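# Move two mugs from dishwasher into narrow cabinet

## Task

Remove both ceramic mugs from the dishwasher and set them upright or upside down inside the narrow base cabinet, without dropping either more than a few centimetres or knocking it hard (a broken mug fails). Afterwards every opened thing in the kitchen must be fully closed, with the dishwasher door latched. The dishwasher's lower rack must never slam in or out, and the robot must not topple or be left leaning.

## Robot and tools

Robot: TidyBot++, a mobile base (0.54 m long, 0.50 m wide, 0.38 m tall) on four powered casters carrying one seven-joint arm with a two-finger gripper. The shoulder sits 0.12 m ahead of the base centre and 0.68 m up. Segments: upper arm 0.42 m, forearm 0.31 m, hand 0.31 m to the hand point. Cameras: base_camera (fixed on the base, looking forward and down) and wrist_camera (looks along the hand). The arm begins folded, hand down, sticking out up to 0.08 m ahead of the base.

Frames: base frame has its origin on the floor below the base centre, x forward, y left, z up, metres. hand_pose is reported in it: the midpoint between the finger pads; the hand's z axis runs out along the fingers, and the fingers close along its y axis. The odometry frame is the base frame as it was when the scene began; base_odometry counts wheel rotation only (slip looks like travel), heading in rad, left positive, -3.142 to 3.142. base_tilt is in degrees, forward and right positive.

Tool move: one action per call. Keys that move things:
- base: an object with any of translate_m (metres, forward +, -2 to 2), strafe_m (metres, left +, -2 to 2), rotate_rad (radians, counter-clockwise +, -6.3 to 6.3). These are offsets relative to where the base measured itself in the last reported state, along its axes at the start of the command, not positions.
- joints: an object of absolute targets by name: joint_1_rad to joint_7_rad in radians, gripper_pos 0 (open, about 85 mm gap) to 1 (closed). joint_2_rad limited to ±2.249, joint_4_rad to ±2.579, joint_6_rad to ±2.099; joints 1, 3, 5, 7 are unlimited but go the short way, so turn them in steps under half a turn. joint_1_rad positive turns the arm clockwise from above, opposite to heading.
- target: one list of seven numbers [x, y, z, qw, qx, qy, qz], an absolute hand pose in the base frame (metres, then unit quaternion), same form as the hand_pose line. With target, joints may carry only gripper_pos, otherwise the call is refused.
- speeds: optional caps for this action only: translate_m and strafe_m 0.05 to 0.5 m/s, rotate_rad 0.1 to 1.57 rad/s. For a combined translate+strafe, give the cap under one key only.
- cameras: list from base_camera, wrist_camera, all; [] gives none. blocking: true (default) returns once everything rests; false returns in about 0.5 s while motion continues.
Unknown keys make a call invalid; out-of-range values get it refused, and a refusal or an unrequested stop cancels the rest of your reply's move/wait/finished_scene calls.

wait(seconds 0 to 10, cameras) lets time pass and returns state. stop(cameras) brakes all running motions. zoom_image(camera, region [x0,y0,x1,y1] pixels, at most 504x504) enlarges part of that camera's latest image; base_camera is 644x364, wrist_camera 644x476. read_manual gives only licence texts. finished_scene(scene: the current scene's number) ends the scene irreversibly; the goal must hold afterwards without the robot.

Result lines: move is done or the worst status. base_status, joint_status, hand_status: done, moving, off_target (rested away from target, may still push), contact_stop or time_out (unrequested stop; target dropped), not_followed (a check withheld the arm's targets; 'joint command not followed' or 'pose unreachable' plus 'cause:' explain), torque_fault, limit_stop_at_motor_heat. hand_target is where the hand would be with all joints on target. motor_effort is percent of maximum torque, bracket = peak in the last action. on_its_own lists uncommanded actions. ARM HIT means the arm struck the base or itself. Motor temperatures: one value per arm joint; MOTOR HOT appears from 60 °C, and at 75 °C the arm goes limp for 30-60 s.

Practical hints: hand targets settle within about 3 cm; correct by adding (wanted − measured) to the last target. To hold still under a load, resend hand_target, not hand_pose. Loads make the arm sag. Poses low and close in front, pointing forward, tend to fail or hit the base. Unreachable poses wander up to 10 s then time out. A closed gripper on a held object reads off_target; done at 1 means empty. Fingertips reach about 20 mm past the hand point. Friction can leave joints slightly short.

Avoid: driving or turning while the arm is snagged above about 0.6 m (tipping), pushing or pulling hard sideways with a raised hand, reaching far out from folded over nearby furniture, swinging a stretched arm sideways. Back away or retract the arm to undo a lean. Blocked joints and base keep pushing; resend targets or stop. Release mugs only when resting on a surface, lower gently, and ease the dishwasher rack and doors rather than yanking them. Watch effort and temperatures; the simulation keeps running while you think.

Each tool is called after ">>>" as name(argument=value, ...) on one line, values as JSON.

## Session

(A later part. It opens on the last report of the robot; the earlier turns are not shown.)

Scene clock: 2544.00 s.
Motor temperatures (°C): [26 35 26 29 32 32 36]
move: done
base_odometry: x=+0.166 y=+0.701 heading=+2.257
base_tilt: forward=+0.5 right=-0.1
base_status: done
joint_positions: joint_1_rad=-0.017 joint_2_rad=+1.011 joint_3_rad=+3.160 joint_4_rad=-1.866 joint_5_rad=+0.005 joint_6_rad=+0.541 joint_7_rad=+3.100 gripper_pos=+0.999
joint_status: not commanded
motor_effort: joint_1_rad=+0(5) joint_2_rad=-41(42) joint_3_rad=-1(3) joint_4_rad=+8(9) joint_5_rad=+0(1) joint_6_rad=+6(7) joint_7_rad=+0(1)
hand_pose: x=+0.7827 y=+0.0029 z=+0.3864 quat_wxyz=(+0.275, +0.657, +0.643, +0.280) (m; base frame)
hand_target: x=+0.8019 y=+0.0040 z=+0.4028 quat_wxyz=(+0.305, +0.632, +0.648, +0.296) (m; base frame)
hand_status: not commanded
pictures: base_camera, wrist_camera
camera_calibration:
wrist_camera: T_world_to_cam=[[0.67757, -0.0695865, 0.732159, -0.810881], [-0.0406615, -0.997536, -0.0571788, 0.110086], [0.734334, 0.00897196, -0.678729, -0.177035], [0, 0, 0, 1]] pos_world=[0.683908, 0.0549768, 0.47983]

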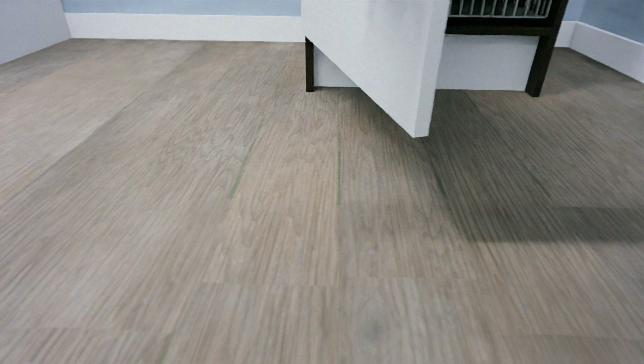

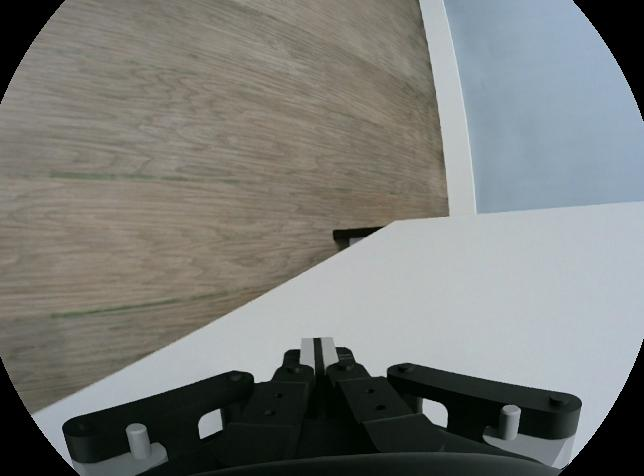

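>>> move(base={"strafe_m": -0.2}, speeds={"strafe_m": 0.12}, cameras=[])

>>> move(base={"strafe_m": -0.1}, speeds={"strafe_m": 0.12}, cameras=["base_camera", "wrist_camera"])

Scene clock: 2550.33 s.
Motor temperatures (°C): [26 35 26 29 32 32 36]
move: done
base_odometry: x=+0.321 y=+0.828 heading=+2.257
base_tilt: forward=+0.5 right=-0.2
base_status: done
joint_positions: joint_1_rad=-0.019 joint_2_rad=+1.011 joint_3_rad=+3.156 joint_4_rad=-1.866 joint_5_rad=+0.005 joint_6_rad=+0.541 joint_7_rad=+3.100 gripper_pos=+0.999
joint_status: not commanded
motor_effort: joint_1_rad=+0(6) joint_2_rad=-41(42) joint_3_rad=-1(6) joint_4_rad=+8(9) joint_5_rad=+0(3) joint_6_rad=+7(7) joint_7_rad=+0(1)
hand_pose: x=+0.7826 y=+0.0061 z=+0.3864 quat_wxyz=(+0.274, +0.657, +0.644, +0.281) (m; base frame)
hand_target: x=+0.8019 y=+0.0040 z=+0.4028 quat_wxyz=(+0.305, +0.632, +0.648, +0.296) (m; base frame)
hand_status: not commanded
pictures: none
No camera images: "cameras" was empty.

Scene clock: 2551.77 s.
Motor temperatures (°C): [26 35 26 29 32 32 36]
move: done
base_odometry: x=+0.398 y=+0.891 heading=+2.258
base_tilt: forward=+0.5 right=-0.1
base_status: done
joint_positions: joint_1_rad=-0.018 joint_2_rad=+1.011 joint_3_rad=+3.156 joint_4_rad=-1.866 joint_5_rad=+0.005 joint_6_rad=+0.541 joint_7_rad=+3.100 gripper_pos=+0.999
joint_status: not commanded
motor_effort: joint_1_rad=+0(4) joint_2_rad=-41(42) joint_3_rad=-1(4) joint_4_rad=+8(8) joint_5_rad=+0(1) joint_6_rad=+7(7) joint_7_rad=-1(1)
hand_pose: x=+0.7826 y=+0.0055 z=+0.3864 quat_wxyz=(+0.274, +0.657, +0.644, +0.281) (m; base frame)
hand_target: x=+0.8019 y=+0.0040 z=+0.4028 quat_wxyz=(+0.305, +0.632, +0.648, +0.296) (m; base frame)
hand_status: not commanded
pictures: base_camera, wrist_camera
camera_calibration:
wrist_camera: T_world_to_cam=[[0.677821, -0.0695272, 0.731932, -0.810746], [-0.0377703, -0.997497, -0.0597756, 0.111347], [0.734256, 0.0128719, -0.67875, -0.177007], [0, 0, 0, 1]] pos_world=[0.683715, 0.0569778, 0.479923]

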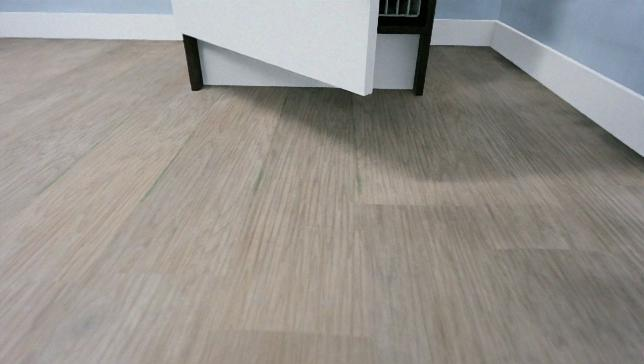

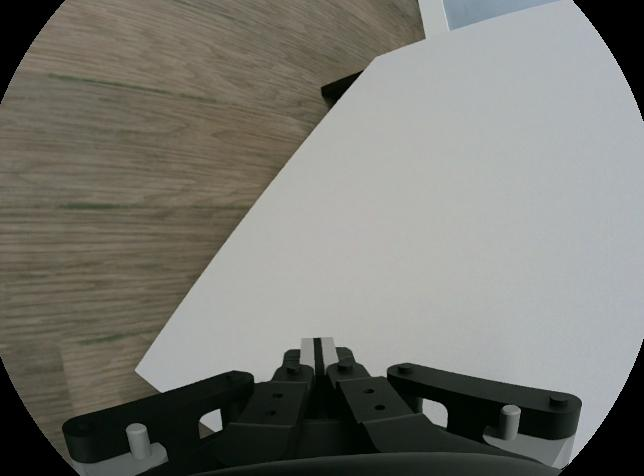

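>>> move(base={"translate_m": 0.15, "strafe_m": -0.07}, speeds={"translate_m": 0.1}, cameras=[])

>>> move(base={"translate_m": 0.12}, speeds={"translate_m": 0.1}, cameras=["base_camera", "wrist_camera"])

Scene clock: 2560.60 s.
Motor temperatures (°C): [26 35 26 29 32 32 36]
move: done
base_odometry: x=+0.357 y=+1.052 heading=+2.257
base_tilt: forward=+0.5 right=-0.2
base_status: done
joint_positions: joint_1_rad=-0.019 joint_2_rad=+1.012 joint_3_rad=+3.156 joint_4_rad=-1.866 joint_5_rad=+0.005 joint_6_rad=+0.542 joint_7_rad=+3.100 gripper_pos=+0.999
joint_status: not commanded
motor_effort: joint_1_rad=+0(3) joint_2_rad=-41(43) joint_3_rad=-2(3) joint_4_rad=+8(13) joint_5_rad=+0(1) joint_6_rad=+6(9) joint_7_rad=+0(1)
hand_pose: x=+0.7824 y=+0.0059 z=+0.3857 quat_wxyz=(+0.274, +0.657, +0.644, +0.281) (m; base frame)
hand_target: x=+0.8019 y=+0.0040 z=+0.4028 quat_wxyz=(+0.305, +0.632, +0.648, +0.296) (m; base frame)
hand_status: not commanded
pictures: none
No camera images: "cameras" was empty.

Scene clock: 2562.37 s.
Motor temperatures (°C): [26 35 26 29 32 32 36]
move: done
base_odometry: x=+0.281 y=+1.145 heading=+2.257
base_tilt: forward=+0.5 right=-0.2
base_status: done
joint_positions: joint_1_rad=-0.019 joint_2_rad=+1.012 joint_3_rad=+3.156 joint_4_rad=-1.865 joint_5_rad=+0.005 joint_6_rad=+0.542 joint_7_rad=+3.100 gripper_pos=+0.999
joint_status: not commanded
motor_effort: joint_1_rad=+0(2) joint_2_rad=-41(42) joint_3_rad=-2(2) joint_4_rad=+8(10) joint_5_rad=+0(1) joint_6_rad=+6(7) joint_7_rad=+0(1)
hand_pose: x=+0.7830 y=+0.0059 z=+0.3861 quat_wxyz=(+0.274, +0.657, +0.644, +0.281) (m; base frame)
hand_target: x=+0.8019 y=+0.0040 z=+0.4028 quat_wxyz=(+0.305, +0.632, +0.648, +0.296) (m; base frame)
hand_status: not commanded
pictures: base_camera, wrist_camera
camera_calibration:
wrist_camera: T_world_to_cam=[[0.677188, -0.0692117, 0.732548, -0.810369], [-0.0370639, -0.997511, -0.0599828, 0.111341], [0.734876, 0.0134686, -0.678068, -0.178285], [0, 0, 0, 1]] pos_world=[0.683917, 0.0573779, 0.479423]

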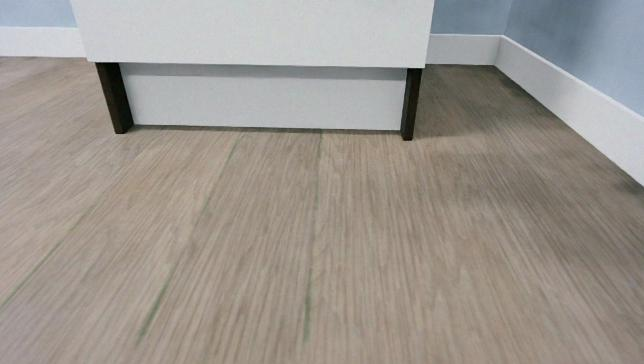

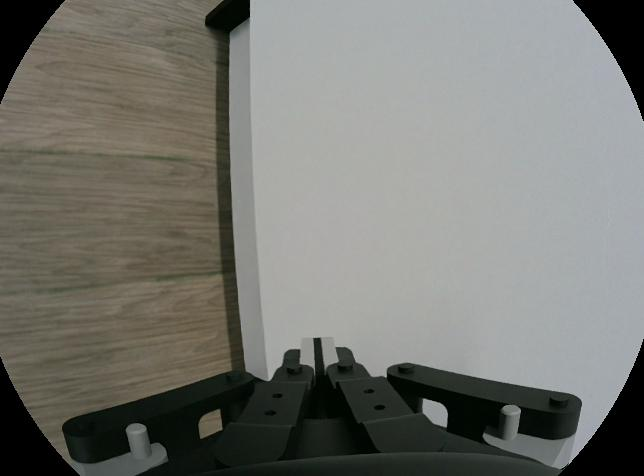

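>>> move(base={"translate_m": 0.1}, speeds={"translate_m": 0.1}, cameras=[])

>>> move(base={"translate_m": 0.04}, speeds={"translate_m": 0.05}, cameras=["base_camera", "wrist_camera"])

Scene clock: 2568.37 s.
Motor temperatures (°C): [26 35 26 29 32 32 36]
move: done
base_odometry: x=+0.218 y=+1.223 heading=+2.257
base_tilt: forward=+0.4 right=-0.1
base_status: done
joint_positions: joint_1_rad=-0.019 joint_2_rad=+1.012 joint_3_rad=+3.156 joint_4_rad=-1.864 joint_5_rad=+0.005 joint_6_rad=+0.542 joint_7_rad=+3.100 gripper_pos=+0.999
joint_status: not commanded
motor_effort: joint_1_rad=+0(2) joint_2_rad=-41(42) joint_3_rad=-1(3) joint_4_rad=+8(10) joint_5_rad=+0(1) joint_6_rad=+6(7) joint_7_rad=+0(1)
hand_pose: x=+0.7834 y=+0.0059 z=+0.3863 quat_wxyz=(+0.274, +0.656, +0.644, +0.282) (m; base frame)
hand_target: x=+0.8019 y=+0.0040 z=+0.4028 quat_wxyz=(+0.305, +0.632, +0.648, +0.296) (m; base frame)
hand_status: not commanded
pictures: none
No camera images: "cameras" was empty.

Scene clock: 2569.70 s.
Motor temperatures (°C): [26 35 26 29 32 32 36]
move: done
base_odometry: x=+0.193 y=+1.254 heading=+2.256
base_tilt: forward=+0.5 right=-0.1
base_status: done
joint_positions: joint_1_rad=-0.019 joint_2_rad=+1.023 joint_3_rad=+3.156 joint_4_rad=-1.883 joint_5_rad=+0.005 joint_6_rad=+0.544 joint_7_rad=+3.100 gripper_pos=+0.999
joint_status: not commanded
motor_effort: joint_1_rad=+0(2) joint_2_rad=-42(45) joint_3_rad=-2(2) joint_4_rad=+13(19) joint_5_rad=+0(1) joint_6_rad=+10(13) joint_7_rad=+0(1)
hand_pose: x=+0.7704 y=+0.0057 z=+0.3735 quat_wxyz=(+0.265, +0.660, +0.648, +0.272) (m; base frame)
hand_target: x=+0.8019 y=+0.0040 z=+0.4028 quat_wxyz=(+0.305, +0.632, +0.648, +0.296) (m; base frame)
hand_status: not commanded
pictures: base_camera, wrist_camera
camera_calibration:
wrist_camera: T_world_to_cam=[[0.697488, -0.0689916, 0.713267, -0.801133], [-0.0388675, -0.997532, -0.0584797, 0.110697], [0.715541, 0.013066, -0.698448, -0.155022], [0, 0, 0, 1]] pos_world=[0.674008, 0.0571778, 0.469621]

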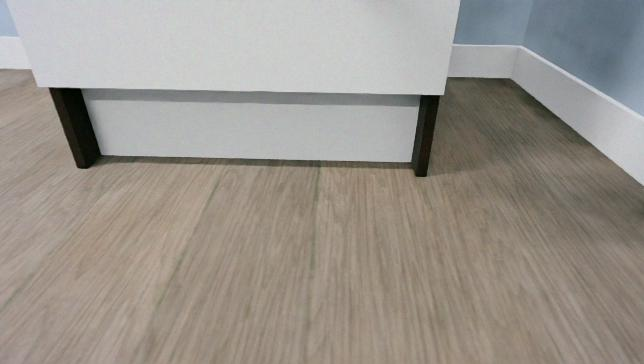

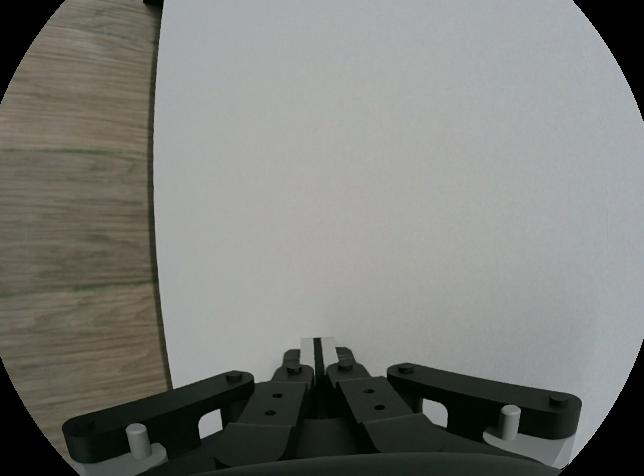

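>>> move(base={"translate_m": 0.02}, speeds={"translate_m": 0.05}, cameras=[])

>>> move(base={"translate_m": 0.02}, speeds={"translate_m": 0.05}, cameras=[])

>>> move(base={"translate_m": -0.30}, speeds={"translate_m": 0.2}, cameras=["base_camera", "wrist_camera"])

Scene clock: 2576.03 s.
Motor temperatures (°C): [26 35 26 29 32 32 36]
move: done
base_odometry: x=+0.180 y=+1.269 heading=+2.256
base_tilt: forward=+0.4 right=-0.1
base_status: done
joint_positions: joint_1_rad=-0.019 joint_2_rad=+1.036 joint_3_rad=+3.156 joint_4_rad=-1.911 joint_5_rad=+0.005 joint_6_rad=+0.544 joint_7_rad=+3.100 gripper_pos=+0.999
joint_status: not commanded
motor_effort: joint_1_rad=+0(2) joint_2_rad=-45(47) joint_3_rad=-1(2) joint_4_rad=+18(21) joint_5_rad=+0(1) joint_6_rad=+13(15) joint_7_rad=+0(1)
hand_pose: x=+0.7515 y=+0.0054 z=+0.3576 quat_wxyz=(+0.252, +0.666, +0.653, +0.258) (m; base frame)
hand_target: x=+0.8019 y=+0.0040 z=+0.4028 quat_wxyz=(+0.305, +0.632, +0.648, +0.296) (m; base frame)
hand_status: not commanded
pictures: none
No camera images: "cameras" was empty.

Scene clock: 2576.97 s.
Motor temperatures (°C): [26 35 26 29 32 32 36]
move: done
base_odometry: x=+0.168 y=+1.285 heading=+2.255
base_tilt: forward=+0.4 right=-0.2
base_status: done
joint_positions: joint_1_rad=-0.019 joint_2_rad=+1.048 joint_3_rad=+3.156 joint_4_rad=-1.938 joint_5_rad=+0.005 joint_6_rad=+0.544 joint_7_rad=+3.100 gripper_pos=+0.999
joint_status: not commanded
motor_effort: joint_1_rad=+0(3) joint_2_rad=-47(48) joint_3_rad=-1(2) joint_4_rad=+22(26) joint_5_rad=+0(1) joint_6_rad=+16(18) joint_7_rad=+0(1)
hand_pose: x=+0.7326 y=+0.0053 z=+0.3430 quat_wxyz=(+0.240, +0.671, +0.658, +0.245) (m; base frame)
hand_target: x=+0.8019 y=+0.0040 z=+0.4028 quat_wxyz=(+0.305, +0.632, +0.648, +0.296) (m; base frame)
hand_status: not commanded
pictures: none
No camera images: "cameras" was empty.

Scene clock: 2579.20 s.
Motor temperatures (°C): [26 35 26 29 32 32 36]
move: done
base_odometry: x=+0.357 y=+1.052 heading=+2.255
base_tilt: forward=+0.4 right=-0.1
base_status: done
joint_positions: joint_1_rad=-0.019 joint_2_rad=+1.011 joint_3_rad=+3.156 joint_4_rad=-1.861 joint_5_rad=+0.005 joint_6_rad=+0.569 joint_7_rad=+3.100 gripper_pos=+0.999
joint_status: not commanded
motor_effort: joint_1_rad=+0(2) joint_2_rad=-41(48) joint_3_rad=-1(3) joint_4_rad=+8(21) joint_5_rad=+0(1) joint_6_rad=+7(16) joint_7_rad=+0(1)
hand_pose: x=+0.7909 y=+0.0066 z=+0.3939 quat_wxyz=(+0.284, +0.652, +0.640, +0.292) (m; base frame)
hand_target: x=+0.8019 y=+0.0040 z=+0.4028 quat_wxyz=(+0.305, +0.632, +0.648, +0.296) (m; base frame)
hand_status: not commanded
pictures: base_camera, wrist_camera
camera_calibration:
wrist_camera: T_world_to_cam=[[0.653875, -0.0687532, 0.753472, -0.811269], [-0.0340326, -0.997527, -0.0614889, 0.110949], [0.755837, 0.0145635, -0.654598, -0.204652], [0, 0, 0, 1]] pos_world=[0.688928, 0.0578782, 0.484126]

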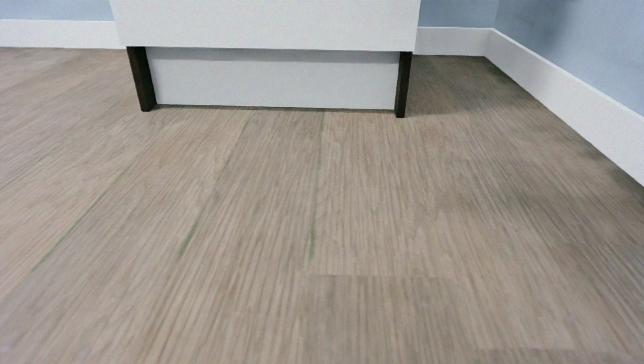

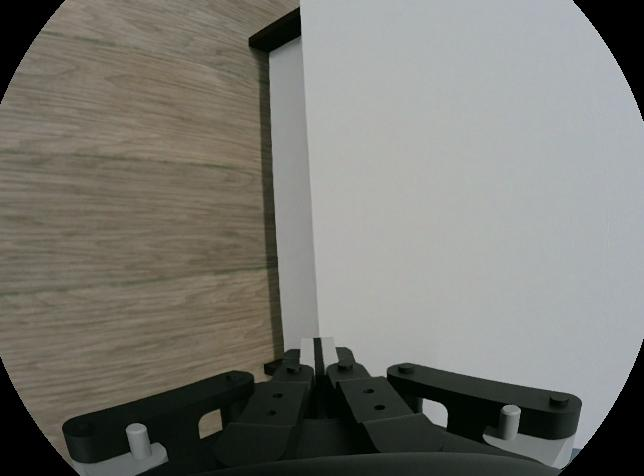

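>>> zoom_image(camera="base_camera", region=[110, 20, 270, 130])

>>> zoom_image(camera="base_camera", region=[270, 20, 430, 130])

Scaled by 3.150.

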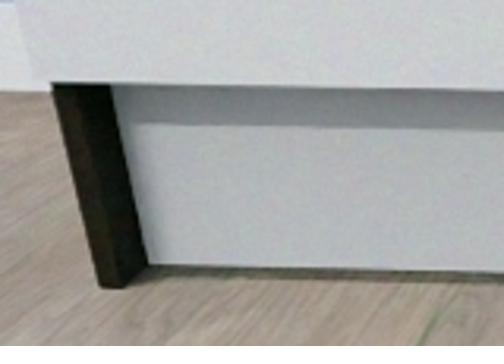

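Scaled by 3.150.

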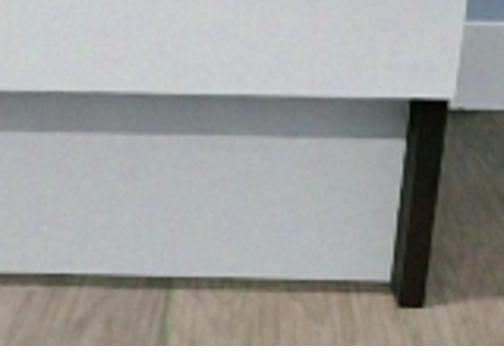

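>>> move(joints={"joint_2_rad": 0.0, "joint_4_rad": -2.2, "joint_6_rad": 0.3, "joint_7_rad": 1.57}, cameras=["wrist_camera"])

>>> zoom_image(camera="wrist_camera", region=[100, 100, 540, 400])

Scene clock: 2613.83 s.
Motor temperatures (°C): [26 35 26 29 32 32 36]
move: done
base_odometry: x=+0.357 y=+1.052 heading=+2.255
base_tilt: forward=+0.5 right=-0.2
base_status: not commanded
joint_positions: joint_1_rad=-0.019 joint_2_rad=+0.007 joint_3_rad=+3.156 joint_4_rad=-2.175 joint_5_rad=+0.005 joint_6_rad=+0.363 joint_7_rad=+1.622 gripper_pos=+0.999
joint_status: all done
motor_effort: joint_1_rad=-1(1) joint_2_rad=-20(44) joint_3_rad=-1(2) joint_4_rad=+19(19) joint_5_rad=+0(1) joint_6_rad=+8(9) joint_7_rad=+0(2)
hand_pose: x=+0.6813 y=+0.0047 z=+0.8458 quat_wxyz=(+0.015, +0.789, +0.025, +0.614) (m; base frame)
hand_target: x=+0.6679 y=+0.0022 z=+0.8169 quat_wxyz=(-0.001, +0.813, +0.000, +0.582) (m; base frame)
hand_status: not commanded
pictures: wrist_camera
camera_calibration:
wrist_camera: T_world_to_cam=[[-0.00846564, -0.999903, 0.0110666, 0.00330691], [-0.233137, -0.00878838, -0.972404, 1.03466], [0.972407, -0.0108121, -0.23304, -0.329926], [0, 0, 0, 1]] pos_world=[0.562068, 0.00883238, 0.929183]

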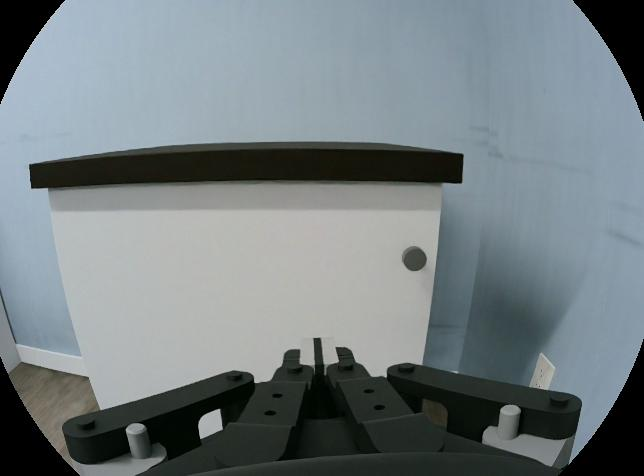

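Scaled by 1.145.

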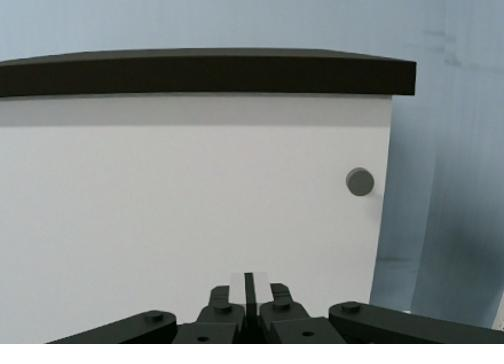

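>>> move(base={"strafe_m": 1.6}, cameras=["base_camera", "wrist_camera"])

>>> zoom_image(camera="wrist_camera", region=[100, 80, 540, 400])

>>> zoom_image(camera="base_camera", region=[180, 0, 480, 140])

Scene clock: 2623.07 s.
Motor temperatures (°C): [26 35 26 29 32 32 36]
move: done
base_odometry: x=-0.882 y=+0.041 heading=+2.255
base_tilt: forward=+0.4 right=-0.1
base_status: done
joint_positions: joint_1_rad=-0.019 joint_2_rad=+0.007 joint_3_rad=+3.156 joint_4_rad=-2.176 joint_5_rad=+0.005 joint_6_rad=+0.362 joint_7_rad=+1.620 gripper_pos=+0.999
joint_status: not commanded
motor_effort: joint_1_rad=+0(3) joint_2_rad=-20(21) joint_3_rad=-2(4) joint_4_rad=+18(19) joint_5_rad=+0(1) joint_6_rad=+9(9) joint_7_rad=+0(1)
hand_pose: x=+0.6809 y=+0.0046 z=+0.8451 quat_wxyz=(+0.014, +0.789, +0.024, +0.613) (m; base frame)
hand_target: x=+0.6679 y=+0.0022 z=+0.8169 quat_wxyz=(-0.001, +0.813, +0.000, +0.582) (m; base frame)
hand_status: not commanded
pictures: base_camera, wrist_camera
camera_calibration:
wrist_camera: T_world_to_cam=[[-0.009155, -0.999918, 0.00899007, 0.00553189], [-0.2351, -0.00658609, -0.971949, 1.03478], [0.971928, -0.0110118, -0.23502, -0.327734], [0, 0, 0, 1]] pos_world=[0.561863, 0.00873768, 0.928684]

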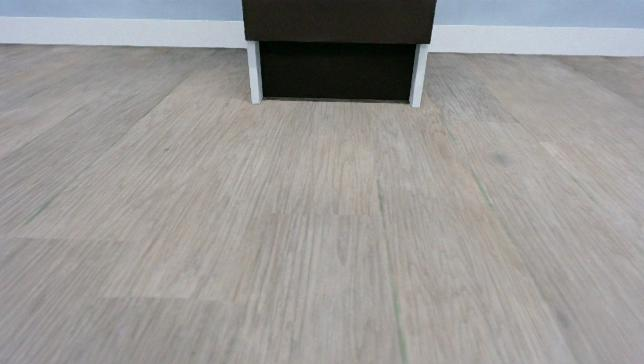

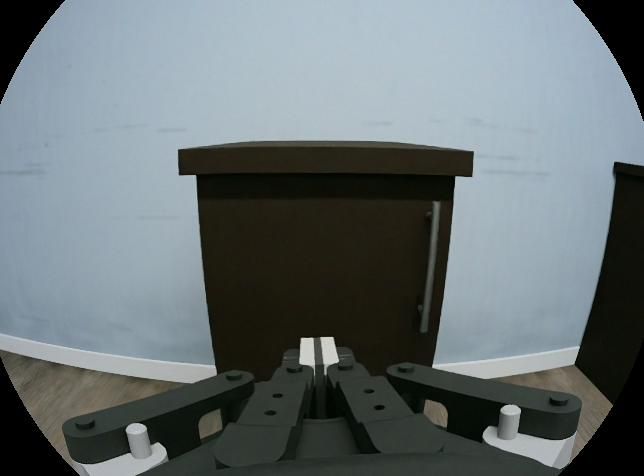

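Scaled by 1.145.

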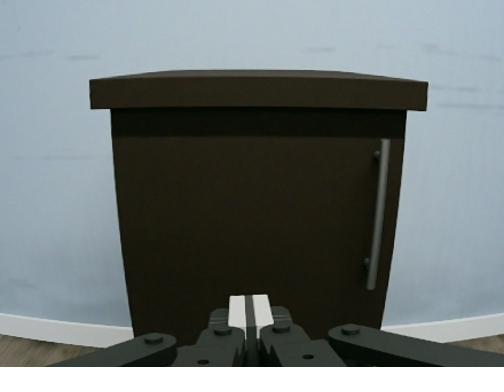

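Scaled by 1.680.

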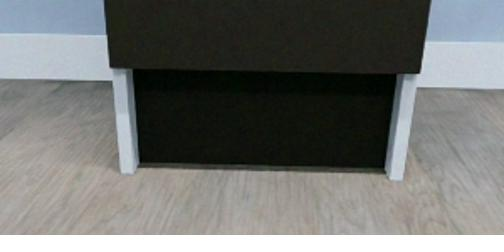

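>>> move(base={"rotate_rad": 1.3})

Scene clock: 2639.60 s.
Motor temperatures (°C): [26 34 26 29 32 32 36]
move: done
base_odometry: x=-0.882 y=+0.041 heading=-2.728
base_tilt: forward=+0.4 right=-0.2
base_status: done
joint_positions: joint_1_rad=-0.023 joint_2_rad=+0.006 joint_3_rad=+3.156 joint_4_rad=-2.176 joint_5_rad=+0.005 joint_6_rad=+0.361 joint_7_rad=+1.620 gripper_pos=+0.999
joint_status: not commanded
motor_effort: joint_1_rad=+0(3) joint_2_rad=-20(21) joint_3_rad=-1(4) joint_4_rad=+19(19) joint_5_rad=+0(1) joint_6_rad=+9(9) joint_7_rad=+0(1)
hand_pose: x=+0.6808 y=+0.0071 z=+0.8450 quat_wxyz=(+0.013, +0.789, +0.026, +0.613) (m; base frame)
hand_target: x=+0.6679 y=+0.0022 z=+0.8169 quat_wxyz=(-0.001, +0.813, +0.000, +0.582) (m; base frame)
hand_status: not commanded
pictures: base_camera, wrist_camera
camera_calibration:
wrist_camera: T_world_to_cam=[[-0.00485991, -0.999949, 0.00887724, 0.00512283], [-0.235276, -0.00748474, -0.9719, 1.03474], [0.971916, -0.00681195, -0.235228, -0.327485], [0, 0, 0, 1]] pos_world=[0.561763, 0.0106365, 0.928584]

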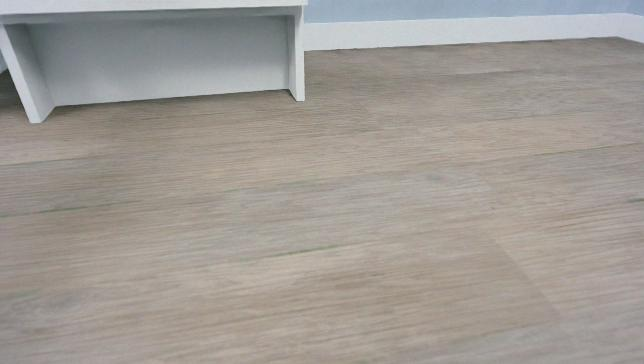

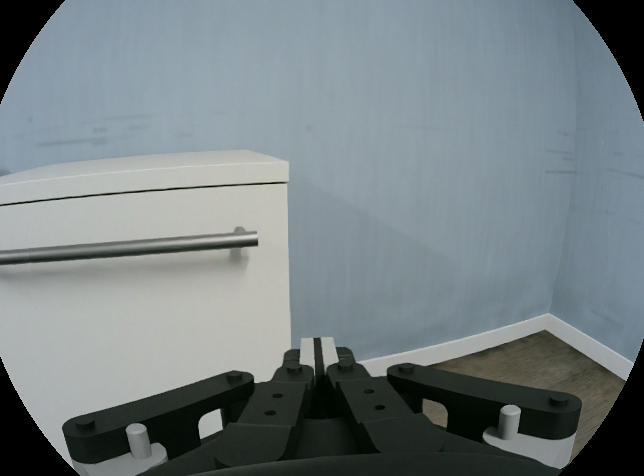

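>>> move(base={"rotate_rad": 0.45})

>>> move(base={"rotate_rad": 0.6})

Scene clock: 2645.47 s.
Motor temperatures (°C): [26 34 26 29 32 32 36]
move: done
base_odometry: x=-0.882 y=+0.041 heading=-2.278
base_tilt: forward=+0.4 right=-0.1
base_status: done
joint_positions: joint_1_rad=-0.025 joint_2_rad=+0.006 joint_3_rad=+3.155 joint_4_rad=-2.176 joint_5_rad=+0.005 joint_6_rad=+0.361 joint_7_rad=+1.620 gripper_pos=+0.999
joint_status: not commanded
motor_effort: joint_1_rad=+0(3) joint_2_rad=-20(21) joint_3_rad=+0(4) joint_4_rad=+18(19) joint_5_rad=+0(1) joint_6_rad=+8(9) joint_7_rad=-1(1)
hand_pose: x=+0.6807 y=+0.0082 z=+0.8449 quat_wxyz=(+0.012, +0.789, +0.026, +0.613) (m; base frame)
hand_target: x=+0.6679 y=+0.0022 z=+0.8169 quat_wxyz=(-0.001, +0.813, +0.000, +0.582) (m; base frame)
hand_status: not commanded
pictures: base_camera, wrist_camera
camera_calibration:
wrist_camera: T_world_to_cam=[[-0.00279361, -0.999957, 0.00889438, 0.00484605], [-0.235647, -0.00798565, -0.971806, 1.03475], [0.971835, -0.00481078, -0.235614, -0.327023], [0, 0, 0, 1]] pos_world=[0.561662, 0.0115358, 0.928484]

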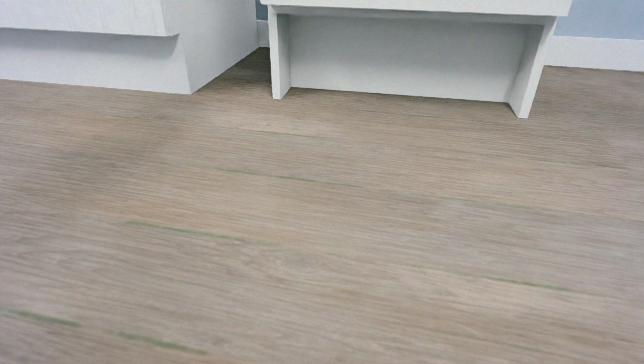

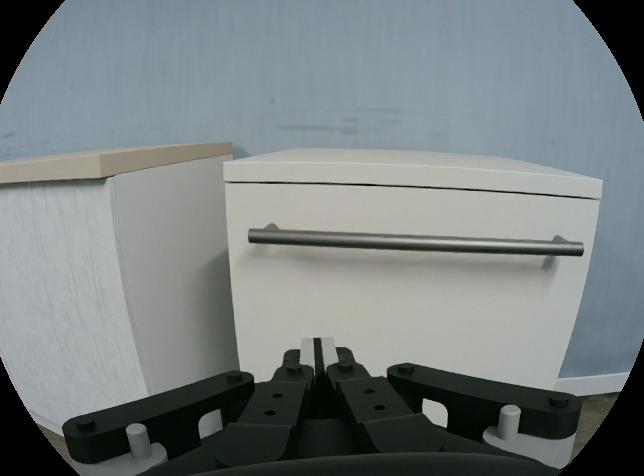

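Scene clock: 2647.00 s.
Motor temperatures (°C): [26 34 26 29 32 32 36]
move: done
base_odometry: x=-0.882 y=+0.041 heading=-1.678
base_tilt: forward=+0.4 right=-0.1
base_status: done
joint_positions: joint_1_rad=-0.025 joint_2_rad=+0.006 joint_3_rad=+3.155 joint_4_rad=-2.176 joint_5_rad=+0.005 joint_6_rad=+0.361 joint_7_rad=+1.620 gripper_pos=+0.999
joint_status: not commanded
motor_effort: joint_1_rad=+0(3) joint_2_rad=-20(21) joint_3_rad=-1(4) joint_4_rad=+18(19) joint_5_rad=+0(1) joint_6_rad=+9(9) joint_7_rad=+0(1)
hand_pose: x=+0.6807 y=+0.0083 z=+0.8448 quat_wxyz=(+0.012, +0.789, +0.026, +0.613) (m; base frame)
hand_target: x=+0.6679 y=+0.0022 z=+0.8169 quat_wxyz=(-0.001, +0.813, +0.000, +0.582) (m; base frame)
hand_status: not commanded
pictures: base_camera, wrist_camera
camera_calibration:
wrist_camera: T_world_to_cam=[[-0.00262116, -0.999958, 0.00875209, 0.0049816], [-0.235738, -0.00788757, -0.971785, 1.03478], [0.971813, -0.0046104, -0.235708, -0.326926], [0, 0, 0, 1]] pos_world=[0.561662, 0.0116361, 0.928484]

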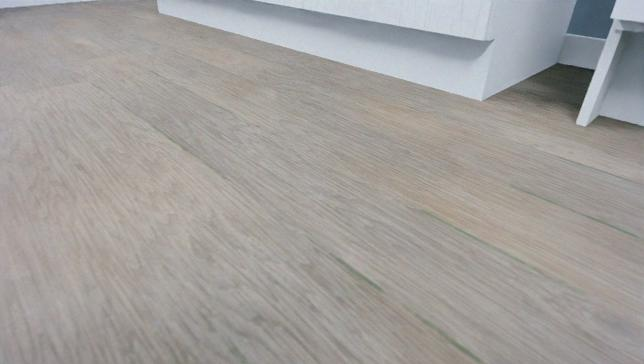

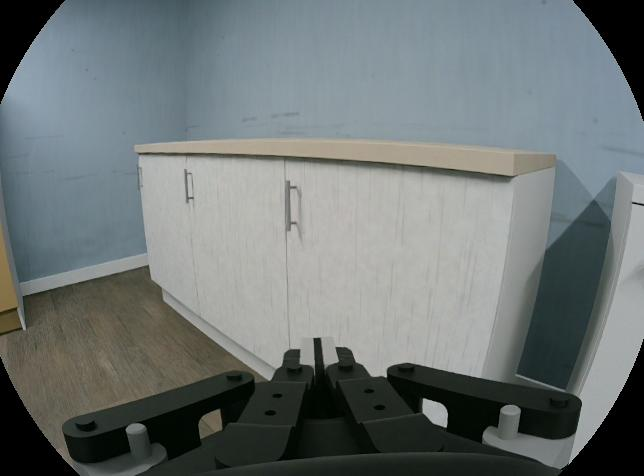

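>>> zoom_image(camera="wrist_camera", region=[120, 130, 380, 330])

>>> zoom_image(camera="base_camera", region=[150, 0, 520, 110])

Scaled by 1.938.

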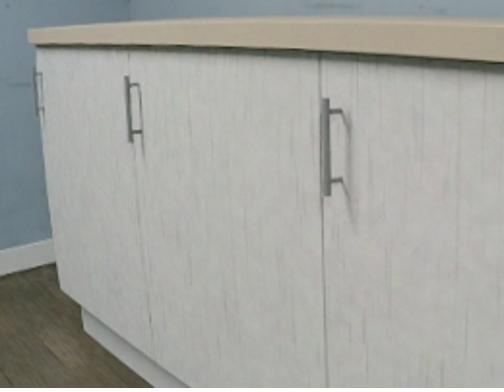

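Scaled by 1.362.

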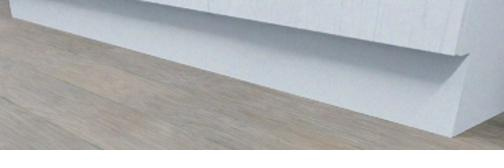

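>>> move(base={"rotate_rad": -0.772}, cameras=["wrist_camera"])

>>> move(base={"strafe_m": 0.8}, speeds={"strafe_m": 0.3})

Scene clock: 2658.47 s.
Motor temperatures (°C): [26 34 26 29 32 32 36]
move: done
base_odometry: x=-0.882 y=+0.041 heading=-2.450
base_tilt: forward=+0.5 right=-0.2
base_status: done
joint_positions: joint_1_rad=-0.023 joint_2_rad=+0.006 joint_3_rad=+3.157 joint_4_rad=-2.176 joint_5_rad=+0.005 joint_6_rad=+0.361 joint_7_rad=+1.620 gripper_pos=+0.999
joint_status: not commanded
motor_effort: joint_1_rad=-1(3) joint_2_rad=-20(22) joint_3_rad=-1(4) joint_4_rad=+19(19) joint_5_rad=+0(1) joint_6_rad=+9(9) joint_7_rad=+0(1)
hand_pose: x=+0.6807 y=+0.0063 z=+0.8448 quat_wxyz=(+0.013, +0.790, +0.025, +0.613) (m; base frame)
hand_target: x=+0.6679 y=+0.0022 z=+0.8169 quat_wxyz=(-0.001, +0.813, +0.000, +0.582) (m; base frame)
hand_status: not commanded
pictures: wrist_camera
camera_calibration:
wrist_camera: T_world_to_cam=[[-0.006234, -0.999943, 0.00870316, 0.00535898], [-0.235867, -0.00698739, -0.97176, 1.03474], [0.971765, -0.00811074, -0.23581, -0.326897], [0, 0, 0, 1]] pos_world=[0.561761, 0.00993741, 0.928384]

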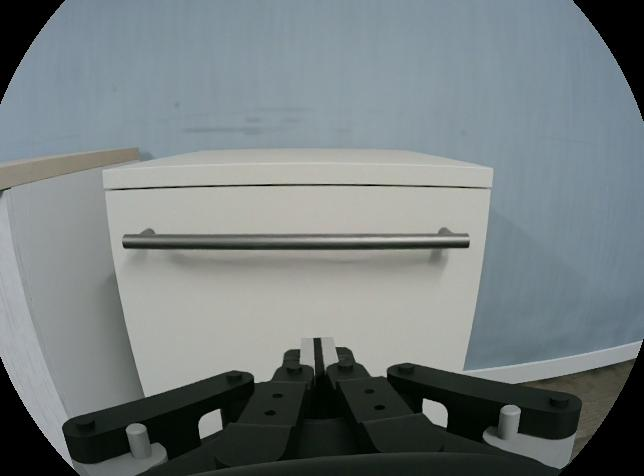

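Scene clock: 2662.00 s.
Motor temperatures (°C): [26 34 26 29 32 32 36]
move: done
base_odometry: x=-0.372 y=-0.576 heading=-2.451
base_tilt: forward=+0.5 right=-0.1
base_status: done
joint_positions: joint_1_rad=-0.023 joint_2_rad=+0.006 joint_3_rad=+3.157 joint_4_rad=-2.176 joint_5_rad=+0.005 joint_6_rad=+0.361 joint_7_rad=+1.620 gripper_pos=+0.999
joint_status: not commanded
motor_effort: joint_1_rad=+0(3) joint_2_rad=-20(21) joint_3_rad=-1(4) joint_4_rad=+18(19) joint_5_rad=+0(1) joint_6_rad=+8(9) joint_7_rad=+0(1)
hand_pose: x=+0.6807 y=+0.0061 z=+0.8447 quat_wxyz=(+0.014, +0.790, +0.025, +0.613) (m; base frame)
hand_target: x=+0.6679 y=+0.0022 z=+0.8169 quat_wxyz=(-0.001, +0.813, +0.000, +0.582) (m; base frame)
hand_status: not commanded
pictures: base_camera, wrist_camera
camera_calibration:
wrist_camera: T_world_to_cam=[[-0.00652345, -0.99994, 0.00877504, 0.0053541], [-0.236175, -0.00698632, -0.971685, 1.03482], [0.971689, -0.00841119, -0.236116, -0.32647], [0, 0, 0, 1]] pos_world=[0.56166, 0.00983734, 0.928384]

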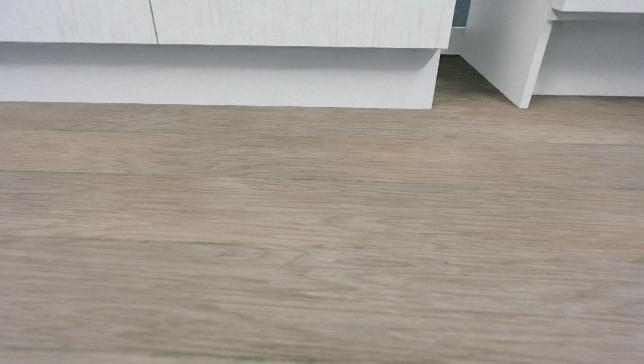

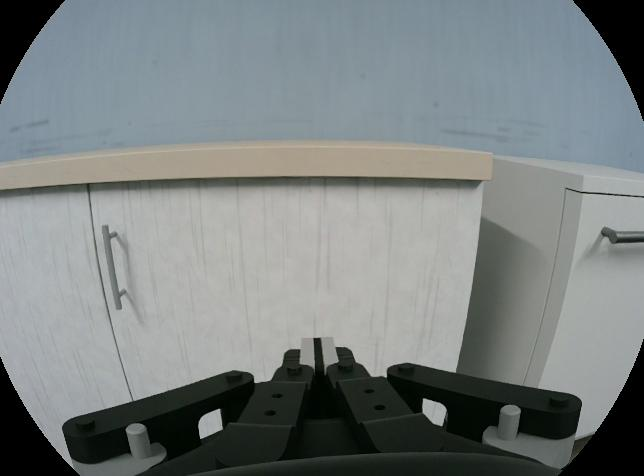

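>>> zoom_image(camera="wrist_camera", region=[440, 140, 640, 440])

>>> zoom_image(camera="wrist_camera", region=[60, 150, 500, 400])

>>> zoom_image(camera="base_camera", region=[0, 0, 500, 120])

Scaled by 1.680.

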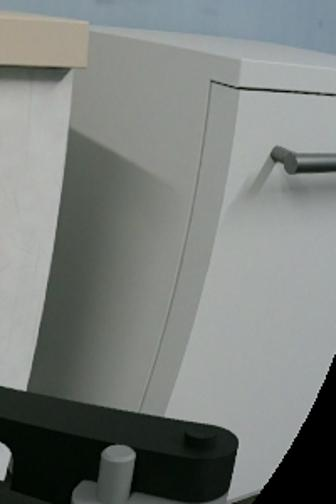

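Scaled by 1.145.

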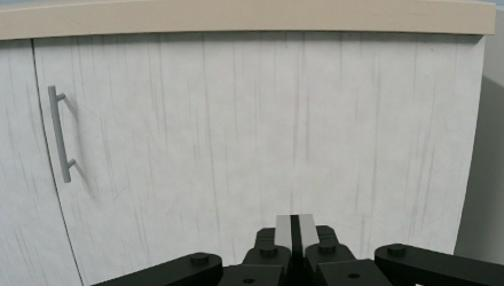

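Scaled by 1.008.

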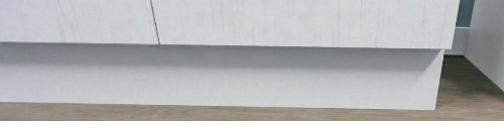

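>>> zoom_image(camera="base_camera", region=[100, 20, 220, 70])

>>> zoom_image(camera="base_camera", region=[380, 20, 500, 120])

Scaled by 4.200.

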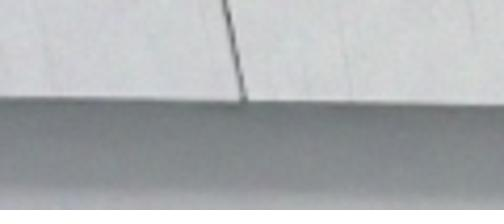

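Scaled by 4.200.

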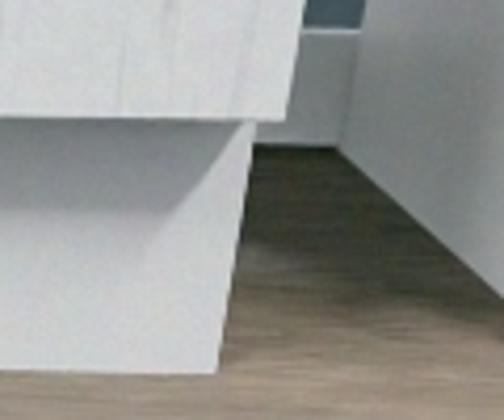

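>>> move(base={"strafe_m": 0.75}, speeds={"strafe_m": 0.3})

>>> zoom_image(camera="base_camera", region=[0, 0, 500, 120])

>>> zoom_image(camera="wrist_camera", region=[60, 130, 560, 400])

Scene clock: 2682.73 s.
Motor temperatures (°C): [26 34 26 29 32 32 36]
move: done
base_odometry: x=+0.106 y=-1.154 heading=-2.452
base_tilt: forward=+0.4 right=-0.2
base_status: done
joint_positions: joint_1_rad=-0.022 joint_2_rad=+0.006 joint_3_rad=+3.157 joint_4_rad=-2.177 joint_5_rad=+0.005 joint_6_rad=+0.361 joint_7_rad=+1.620 gripper_pos=+0.999
joint_status: not commanded
motor_effort: joint_1_rad=-1(3) joint_2_rad=-20(20) joint_3_rad=-1(4) joint_4_rad=+19(19) joint_5_rad=+0(1) joint_6_rad=+9(9) joint_7_rad=+0(1)
hand_pose: x=+0.6807 y=+0.0056 z=+0.8445 quat_wxyz=(+0.014, +0.790, +0.024, +0.613) (m; base frame)
hand_target: x=+0.6679 y=+0.0022 z=+0.8169 quat_wxyz=(-0.001, +0.813, +0.000, +0.582) (m; base frame)
hand_status: not commanded
pictures: base_camera, wrist_camera
camera_calibration:
wrist_camera: T_world_to_cam=[[-0.00744404, -0.999934, 0.008795, 0.00545374], [-0.23639, -0.00678628, -0.971635, 1.03479], [0.97163, -0.00931194, -0.236323, -0.326262], [0, 0, 0, 1]] pos_world=[0.56166, 0.00943761, 0.928284]

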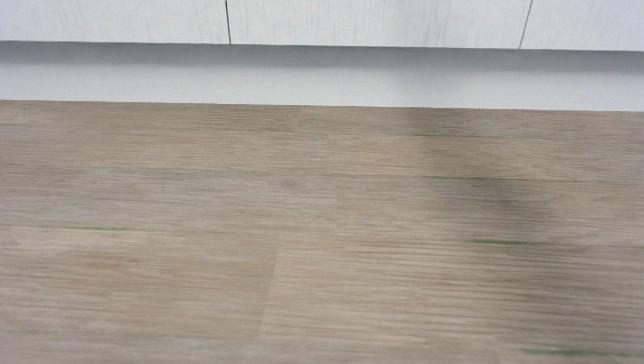

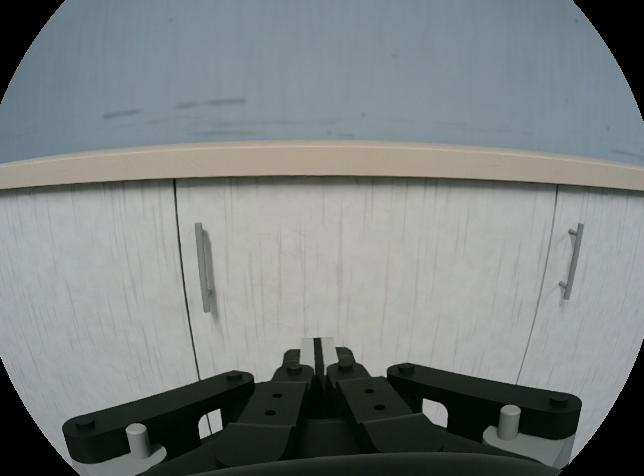

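Scaled by 1.008.

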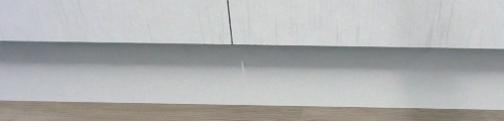

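Scaled by 1.008.

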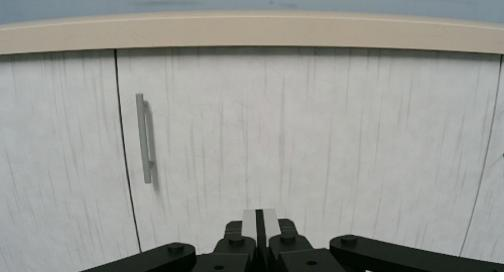

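>>> zoom_image(camera="base_camera", region=[170, 10, 290, 80])

>>> zoom_image(camera="base_camera", region=[460, 10, 580, 80])

>>> zoom_image(camera="wrist_camera", region=[120, 150, 280, 280])

>>> move(base={"strafe_m": 0.4}, speeds={"strafe_m": 0.3})

>>> zoom_image(camera="base_camera", region=[0, 0, 500, 120])

Scaled by 4.200.

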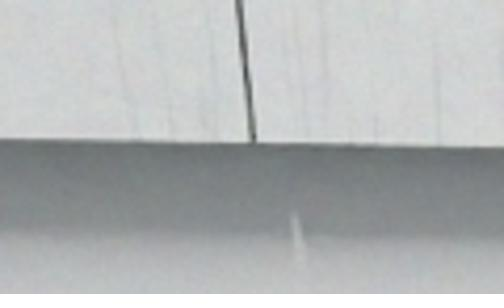

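Scaled by 4.200.

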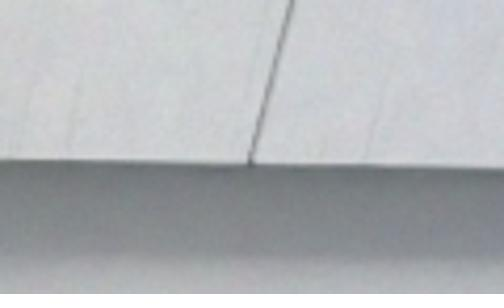

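Scaled by 3.150.

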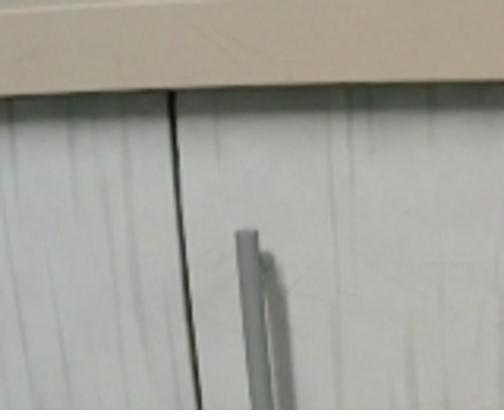

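Scene clock: 2691.53 s.
Motor temperatures (°C): [26 33 26 29 32 32 36]
move: done
base_odometry: x=+0.361 y=-1.463 heading=-2.452
base_tilt: forward=+0.5 right=-0.2
base_status: done
joint_positions: joint_1_rad=-0.021 joint_2_rad=+0.006 joint_3_rad=+3.157 joint_4_rad=-2.177 joint_5_rad=+0.005 joint_6_rad=+0.361 joint_7_rad=+1.620 gripper_pos=+0.999
joint_status: not commanded
motor_effort: joint_1_rad=-1(3) joint_2_rad=-20(20) joint_3_rad=-1(4) joint_4_rad=+18(19) joint_5_rad=+1(1) joint_6_rad=+8(9) joint_7_rad=+0(1)
hand_pose: x=+0.6806 y=+0.0051 z=+0.8445 quat_wxyz=(+0.014, +0.790, +0.024, +0.613) (m; base frame)
hand_target: x=+0.6679 y=+0.0022 z=+0.8169 quat_wxyz=(-0.001, +0.813, +0.000, +0.582) (m; base frame)
hand_status: not commanded
pictures: base_camera, wrist_camera
camera_calibration:
wrist_camera: T_world_to_cam=[[-0.00828959, -0.999928, 0.00869298, 0.00562473], [-0.236578, -0.00648535, -0.971591, 1.03475], [0.971577, -0.0101107, -0.236507, -0.326082], [0, 0, 0, 1]] pos_world=[0.561659, 0.00903814, 0.928184]

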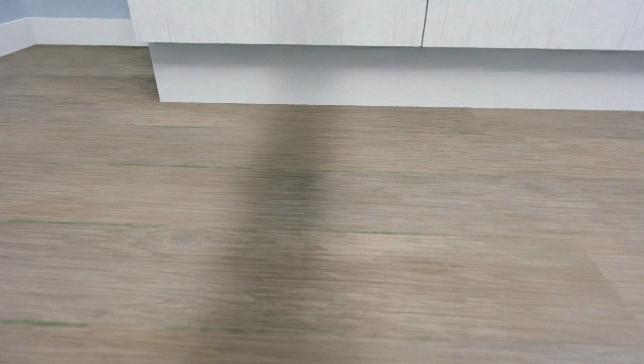

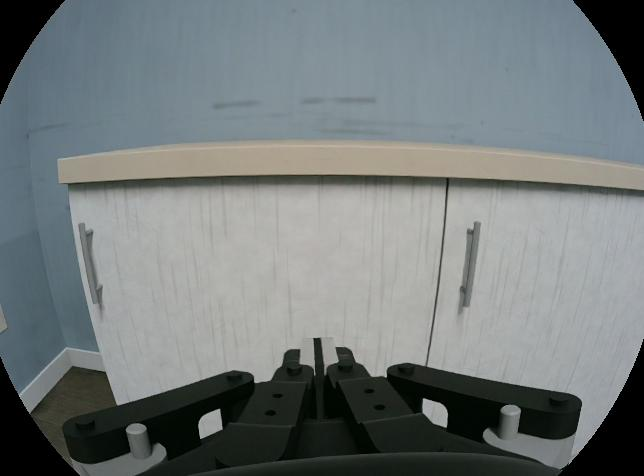

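Scaled by 1.008.

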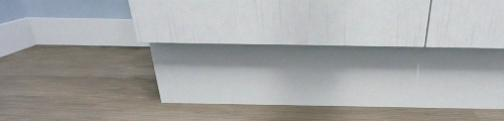

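>>> zoom_image(camera="base_camera", region=[100, 10, 220, 120])

>>> zoom_image(camera="base_camera", region=[360, 10, 480, 80])

>>> zoom_image(camera="wrist_camera", region=[50, 130, 200, 280])

Scaled by 4.200.

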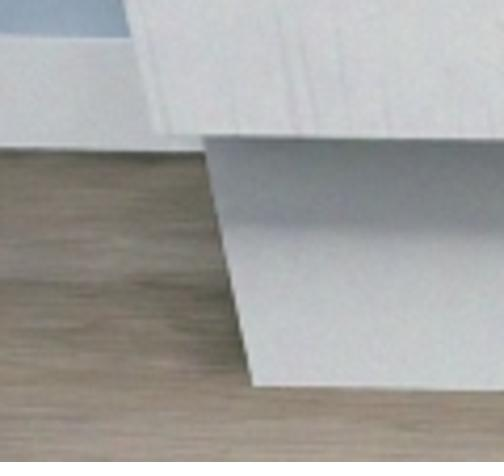

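Scaled by 4.200.

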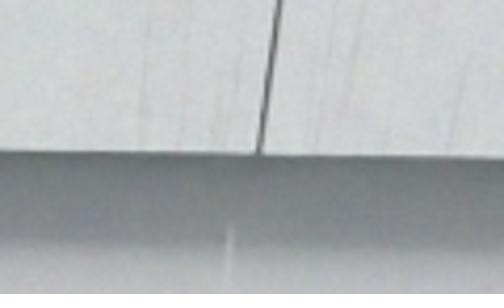

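Scaled by 3.360.

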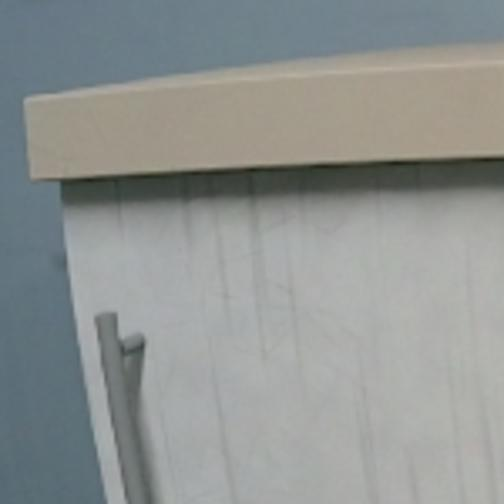

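>>> move(base={"rotate_rad": 1.47})

Scene clock: 2709.77 s.
Motor temperatures (°C): [27 33 26 29 32 32 36]
move: time_out
base_odometry: x=+0.358 y=-1.460 heading=-1.002
base_tilt: forward=+0.4 right=-0.1
base_status: rotate_rad time_out (by the wheels' count: +1.451 of +1.470)
joint_positions: joint_1_rad=+0.187 joint_2_rad=+0.018 joint_3_rad=+3.366 joint_4_rad=-2.170 joint_5_rad=-0.047 joint_6_rad=+0.361 joint_7_rad=+1.619 gripper_pos=+0.999
joint_status: not commanded
motor_effort: joint_1_rad=-42(45) joint_2_rad=-23(26) joint_3_rad=-43(47) joint_4_rad=+10(19) joint_5_rad=+12(12) joint_6_rad=+3(9) joint_7_rad=-1(2)
hand_pose: x=+0.6380 y=-0.2295 z=+0.8414 quat_wxyz=(+0.134, +0.775, -0.164, +0.596) (m; base frame)
hand_target: x=+0.6679 y=+0.0022 z=+0.8169 quat_wxyz=(-0.001, +0.813, +0.000, +0.582) (m; base frame)
hand_status: not commanded
pictures: base_camera, wrist_camera
camera_calibration:
wrist_camera: T_world_to_cam=[[-0.440141, -0.89738, -0.0313873, 0.103475], [-0.204479, 0.134206, -0.969627, 1.03037], [0.874337, -0.420355, -0.242565, -0.31471], [0, 0, 0, 1]] pos_world=[0.531395, -0.177715, 0.925986]

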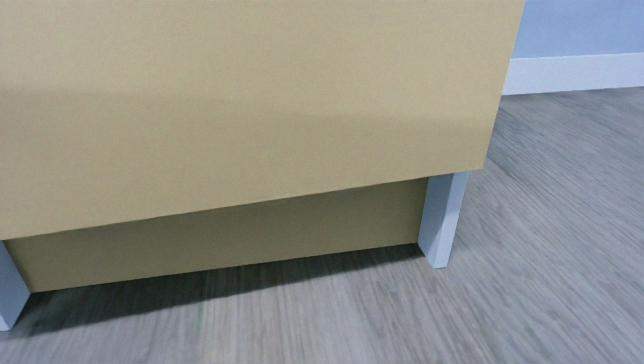

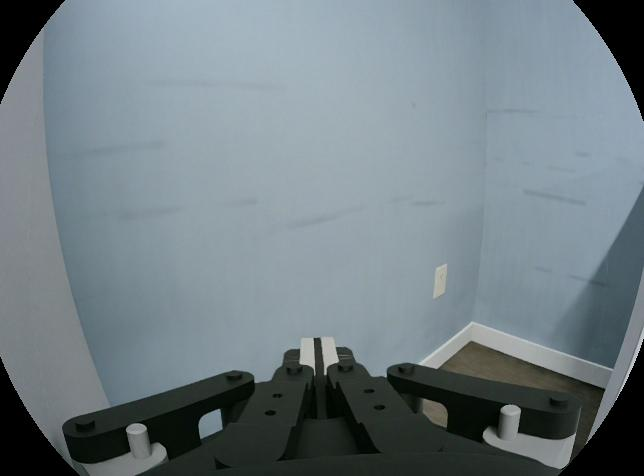

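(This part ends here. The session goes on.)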